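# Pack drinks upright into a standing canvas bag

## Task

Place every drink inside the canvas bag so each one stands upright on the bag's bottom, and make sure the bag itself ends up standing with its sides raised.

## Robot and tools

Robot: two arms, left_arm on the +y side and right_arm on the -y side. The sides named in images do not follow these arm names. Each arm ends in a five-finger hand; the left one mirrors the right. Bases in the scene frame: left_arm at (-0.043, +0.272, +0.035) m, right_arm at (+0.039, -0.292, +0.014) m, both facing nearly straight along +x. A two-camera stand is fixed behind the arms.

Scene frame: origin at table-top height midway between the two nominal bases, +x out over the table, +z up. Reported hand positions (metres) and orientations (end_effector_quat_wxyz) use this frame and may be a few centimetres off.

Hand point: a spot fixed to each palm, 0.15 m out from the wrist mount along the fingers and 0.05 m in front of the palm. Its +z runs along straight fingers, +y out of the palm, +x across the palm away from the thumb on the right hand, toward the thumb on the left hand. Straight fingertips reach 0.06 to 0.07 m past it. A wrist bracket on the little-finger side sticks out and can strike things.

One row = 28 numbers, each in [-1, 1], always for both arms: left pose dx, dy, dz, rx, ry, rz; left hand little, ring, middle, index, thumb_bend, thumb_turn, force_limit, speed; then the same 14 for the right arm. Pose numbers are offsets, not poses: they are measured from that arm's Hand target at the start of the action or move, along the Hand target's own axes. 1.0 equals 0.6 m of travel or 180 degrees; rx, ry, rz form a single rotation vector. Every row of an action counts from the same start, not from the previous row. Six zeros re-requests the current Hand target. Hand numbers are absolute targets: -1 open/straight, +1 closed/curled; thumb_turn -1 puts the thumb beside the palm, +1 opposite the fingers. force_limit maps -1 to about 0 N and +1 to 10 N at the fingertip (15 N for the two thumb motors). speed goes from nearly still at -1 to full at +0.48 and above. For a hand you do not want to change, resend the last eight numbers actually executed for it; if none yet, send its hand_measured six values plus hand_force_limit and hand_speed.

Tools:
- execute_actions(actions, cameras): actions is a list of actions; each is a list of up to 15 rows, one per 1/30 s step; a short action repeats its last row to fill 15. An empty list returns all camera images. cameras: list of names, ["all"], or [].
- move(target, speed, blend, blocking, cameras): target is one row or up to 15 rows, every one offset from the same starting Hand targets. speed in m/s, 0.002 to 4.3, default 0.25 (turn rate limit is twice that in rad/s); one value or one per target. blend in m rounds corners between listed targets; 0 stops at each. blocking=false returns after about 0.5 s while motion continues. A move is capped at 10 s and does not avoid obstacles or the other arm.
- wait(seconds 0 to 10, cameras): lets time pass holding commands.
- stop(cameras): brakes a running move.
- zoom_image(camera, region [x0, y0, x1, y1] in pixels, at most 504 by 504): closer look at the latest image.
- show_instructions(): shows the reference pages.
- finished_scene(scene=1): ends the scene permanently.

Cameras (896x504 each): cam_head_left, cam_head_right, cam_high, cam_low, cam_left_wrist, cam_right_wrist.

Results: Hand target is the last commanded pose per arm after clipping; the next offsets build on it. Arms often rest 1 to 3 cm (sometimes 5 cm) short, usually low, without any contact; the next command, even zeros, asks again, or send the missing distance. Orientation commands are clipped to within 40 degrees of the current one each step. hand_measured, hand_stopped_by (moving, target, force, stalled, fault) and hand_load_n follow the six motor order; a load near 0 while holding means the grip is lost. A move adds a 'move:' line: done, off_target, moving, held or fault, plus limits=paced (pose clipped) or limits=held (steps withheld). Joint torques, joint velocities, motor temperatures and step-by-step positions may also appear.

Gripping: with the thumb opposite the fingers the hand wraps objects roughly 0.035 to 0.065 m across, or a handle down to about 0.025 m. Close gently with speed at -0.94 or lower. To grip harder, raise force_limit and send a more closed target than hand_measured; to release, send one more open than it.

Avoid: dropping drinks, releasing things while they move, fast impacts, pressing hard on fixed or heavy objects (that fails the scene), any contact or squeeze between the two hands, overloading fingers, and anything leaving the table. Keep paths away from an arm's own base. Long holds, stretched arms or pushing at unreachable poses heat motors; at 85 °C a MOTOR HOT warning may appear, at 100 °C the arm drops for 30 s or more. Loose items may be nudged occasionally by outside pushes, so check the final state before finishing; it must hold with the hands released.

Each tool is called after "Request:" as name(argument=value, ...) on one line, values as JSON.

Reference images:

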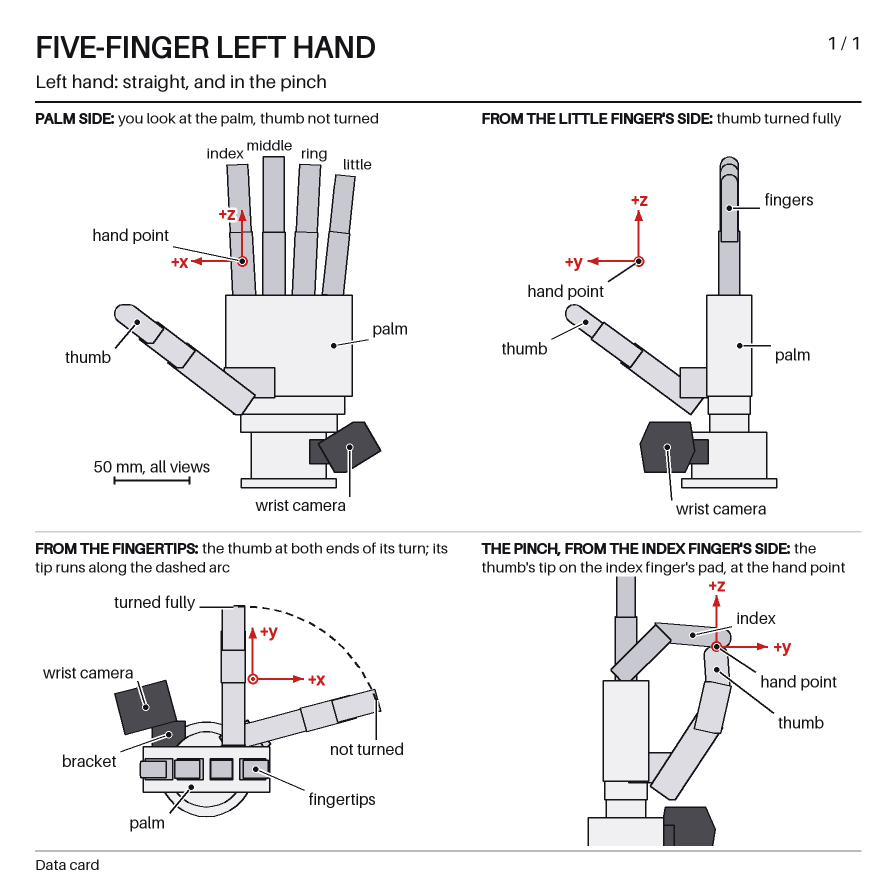

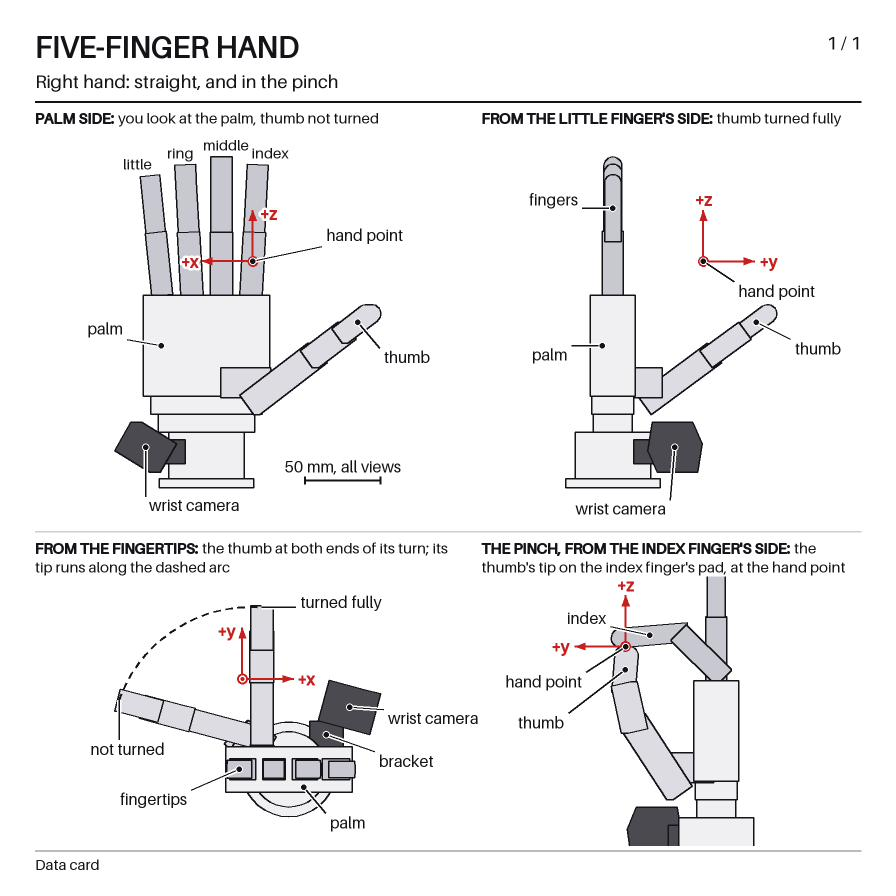

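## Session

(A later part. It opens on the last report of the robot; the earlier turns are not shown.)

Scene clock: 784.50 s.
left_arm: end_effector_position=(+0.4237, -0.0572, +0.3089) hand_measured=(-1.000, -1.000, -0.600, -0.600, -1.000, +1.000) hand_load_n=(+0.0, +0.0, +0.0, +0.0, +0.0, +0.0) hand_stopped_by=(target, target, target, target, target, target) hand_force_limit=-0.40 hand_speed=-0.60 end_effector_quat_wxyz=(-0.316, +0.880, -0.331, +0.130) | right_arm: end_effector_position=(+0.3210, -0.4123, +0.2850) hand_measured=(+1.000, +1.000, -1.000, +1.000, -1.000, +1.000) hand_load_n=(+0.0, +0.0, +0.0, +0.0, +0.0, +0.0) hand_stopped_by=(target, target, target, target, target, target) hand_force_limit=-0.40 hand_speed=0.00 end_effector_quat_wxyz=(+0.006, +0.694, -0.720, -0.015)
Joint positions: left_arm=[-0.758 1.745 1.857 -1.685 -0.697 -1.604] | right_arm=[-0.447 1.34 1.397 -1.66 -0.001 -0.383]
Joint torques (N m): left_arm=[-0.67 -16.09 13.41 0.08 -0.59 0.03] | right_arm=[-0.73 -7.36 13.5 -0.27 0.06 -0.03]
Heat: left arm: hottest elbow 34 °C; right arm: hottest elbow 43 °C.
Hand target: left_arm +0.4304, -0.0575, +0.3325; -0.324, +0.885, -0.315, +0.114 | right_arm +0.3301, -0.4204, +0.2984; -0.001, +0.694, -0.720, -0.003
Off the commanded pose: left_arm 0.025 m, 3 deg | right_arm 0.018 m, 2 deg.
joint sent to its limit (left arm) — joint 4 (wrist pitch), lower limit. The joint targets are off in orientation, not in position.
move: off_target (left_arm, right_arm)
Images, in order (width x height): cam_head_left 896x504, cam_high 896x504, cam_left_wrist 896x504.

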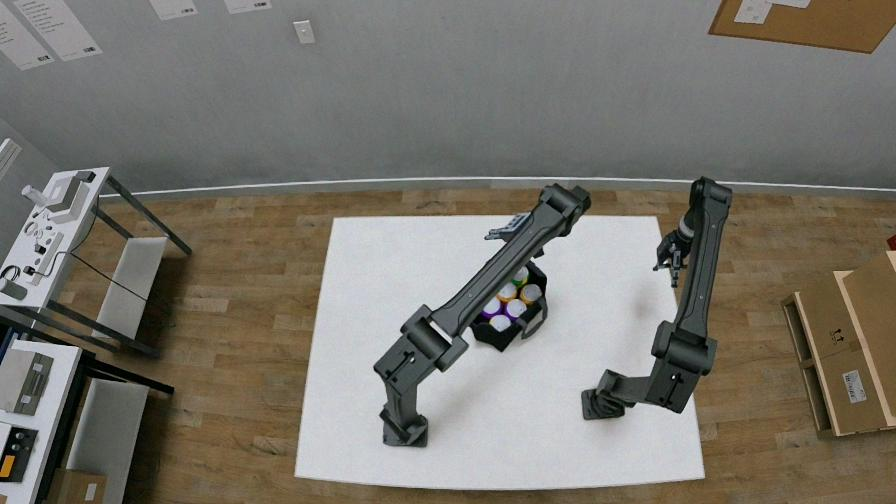

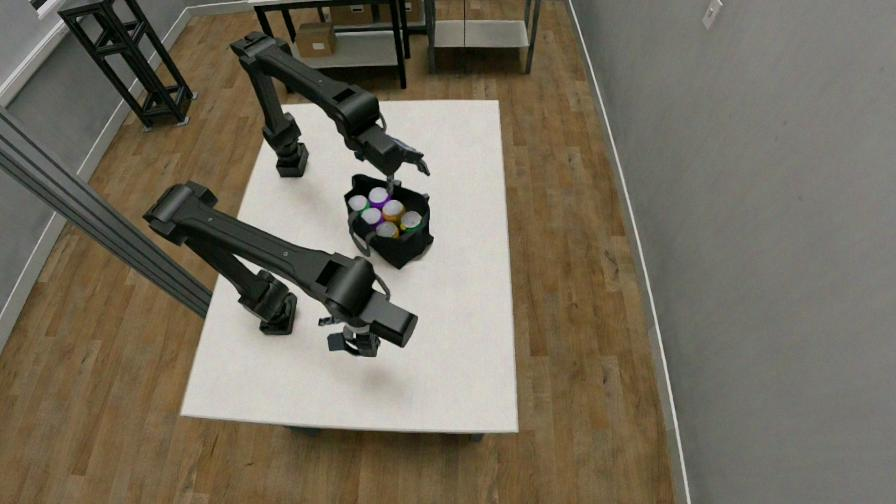

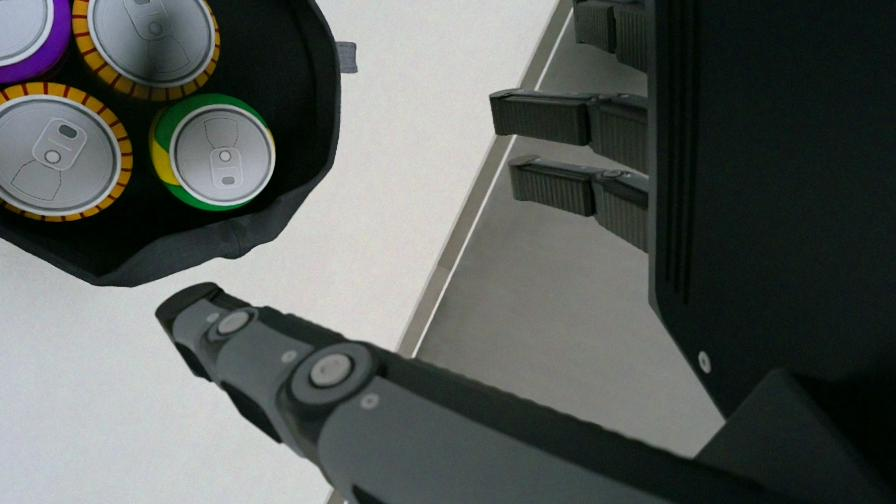

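Request:
move(target=[-0.3713,-0.1893,0.1556,0,0,0,-1,-1,-0.6,-0.6,-1,1,-0.4,-0.6,0,0,0,0,0,0,1,1,-1,1,-1,1,-0.4,0], speed=0.25, cameras=["cam_head_left","cam_head_right","cam_high","cam_left_wrist"])

Scene clock: 789.30 s.
left_arm: end_effector_position=(+0.3482, +0.1948, +0.3317) hand_measured=(-1.000, -1.000, -0.600, -0.600, -1.000, +1.000) hand_load_n=(+0.0, +0.0, +0.0, +0.0, +0.0, +0.0) hand_stopped_by=(target, target, target, target, target, target) hand_force_limit=-0.40 hand_speed=-0.60 end_effector_quat_wxyz=(-0.324, +0.885, -0.317, +0.107) | right_arm: end_effector_position=(+0.3210, -0.4123, +0.2850) hand_measured=(+1.000, +1.000, -1.000, +1.000, -1.000, +1.000) hand_load_n=(+0.0, +0.5, +0.5, +0.0, -0.5, +0.0) hand_stopped_by=(target, target, target, target, target, target) hand_force_limit=-0.40 hand_speed=0.00 end_effector_quat_wxyz=(+0.006, +0.694, -0.720, -0.015)
Joint positions: left_arm=[-0.364 1.194 1.322 -1.454 -0.659 -1.158] | right_arm=[-0.447 1.34 1.397 -1.66 -0.001 -0.383]
Joint torques (N m): left_arm=[-0.73 -7.88 9.68 1.47 -0.51 0.05] | right_arm=[-0.26 -7.53 13.39 -0.17 0.06 -0.07]
Heat: left arm: hottest elbow 34 °C; right arm: hottest elbow 43 °C.
Hand target: left_arm +0.3502, +0.1970, +0.3348; -0.324, +0.885, -0.315, +0.114 | right_arm +0.3301, -0.4204, +0.2984; -0.001, +0.694, -0.720, -0.003
Off the commanded pose: left_arm 0.004 m, 1 deg | right_arm 0.018 m, 2 deg.
move: off_target (right_arm)
Images, in order (width x height): cam_head_left 896x504, cam_head_right 896x504, cam_high 896x504, cam_left_wrist 896x504.

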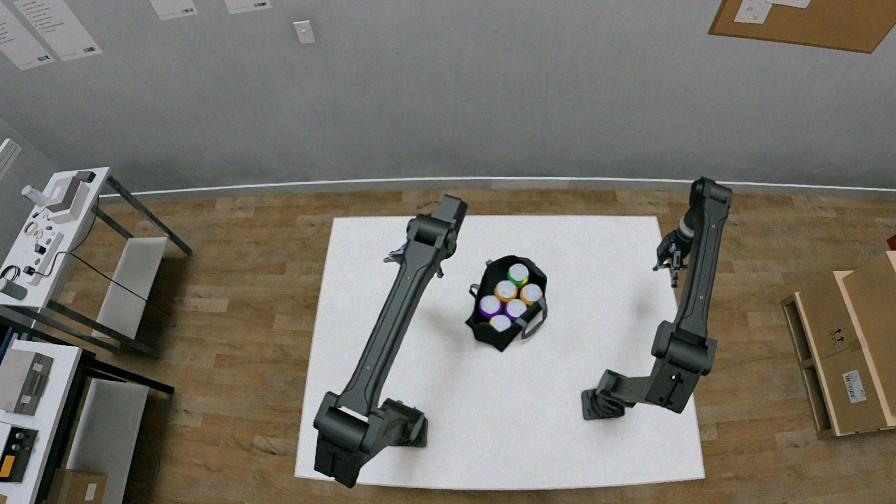

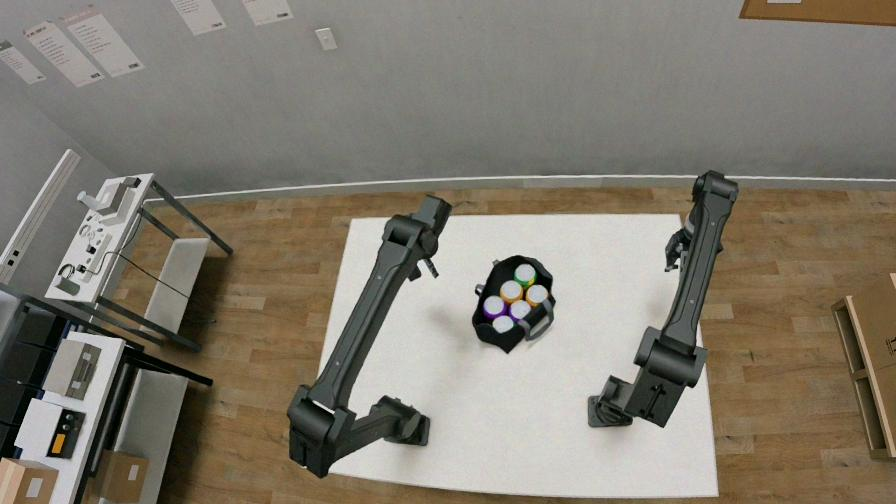

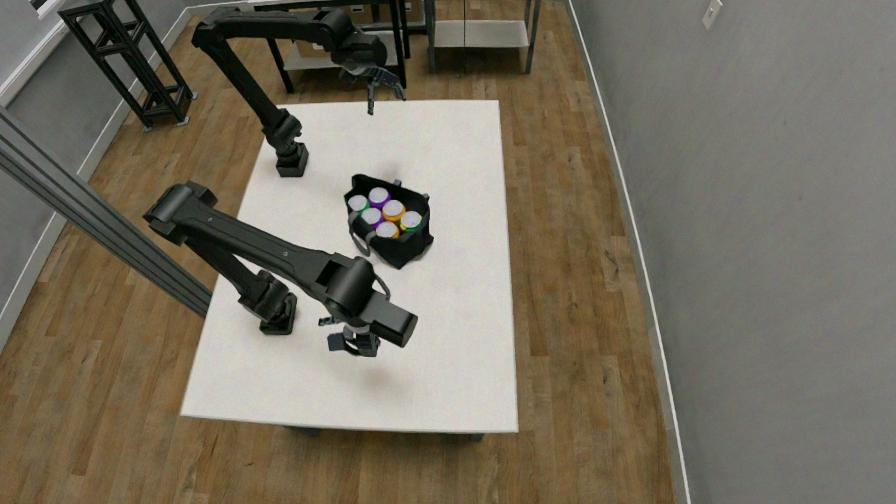

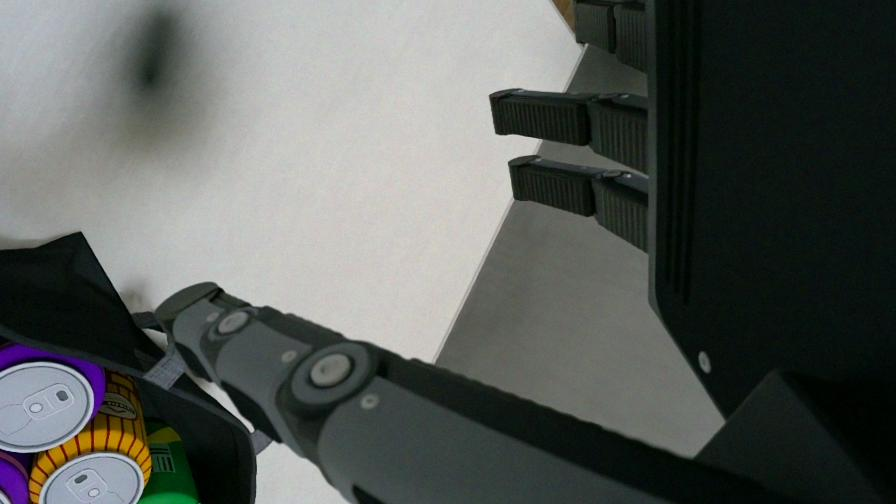

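Request:
zoom_image(camera="cam_head_left", region=[450, 235, 570, 355])

Request:
zoom_image(camera="cam_head_right", region=[455, 240, 575, 360])

Request:
zoom_image(camera="cam_high", region=[330, 160, 450, 280])

Scaled by 4.200.

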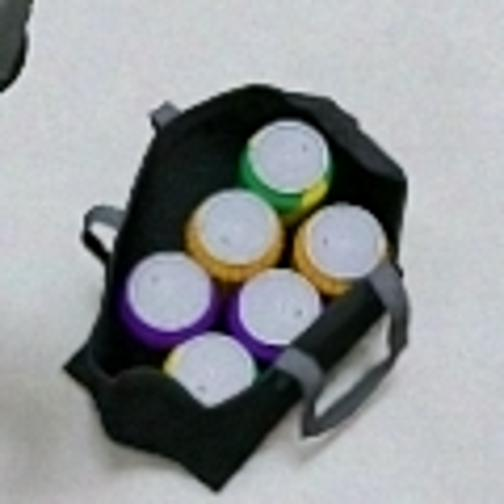

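Scaled by 4.200.

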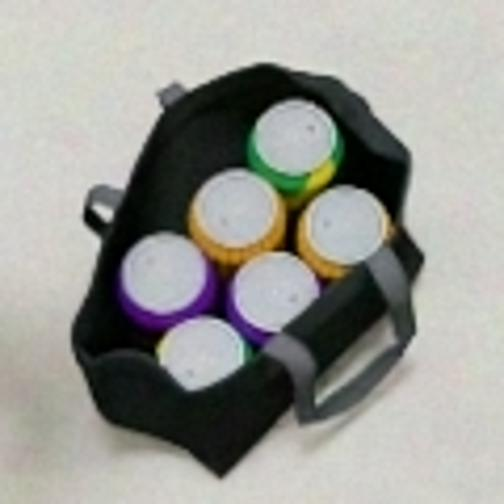

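Scaled by 4.200.

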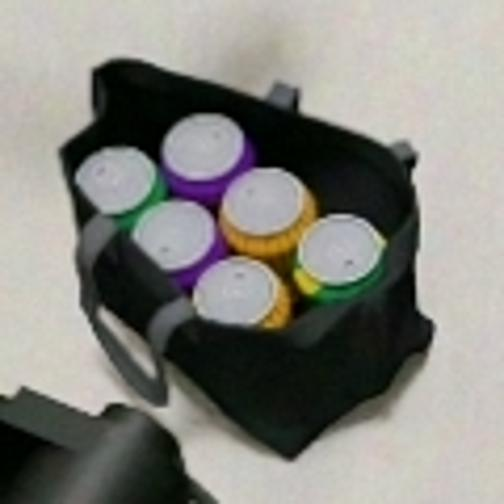

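Request:
zoom_image(camera="cam_high", region=[375, 195, 435, 255])

Request:
zoom_image(camera="cam_head_left", region=[488, 255, 548, 315])

Request:
zoom_image(camera="cam_left_wrist", region=[0, 220, 300, 504])

Scaled by 8.400.

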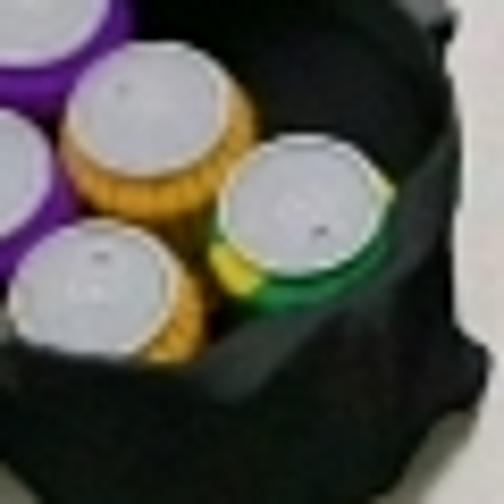

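Scaled by 8.400.

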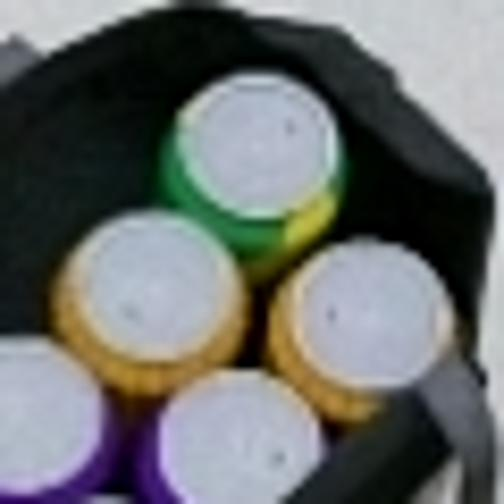

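Scaled by 1.680.

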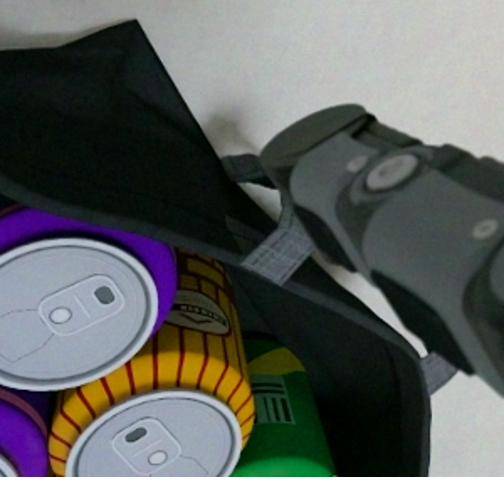

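Request:
finished_scene()

The scene is finished: the task was done.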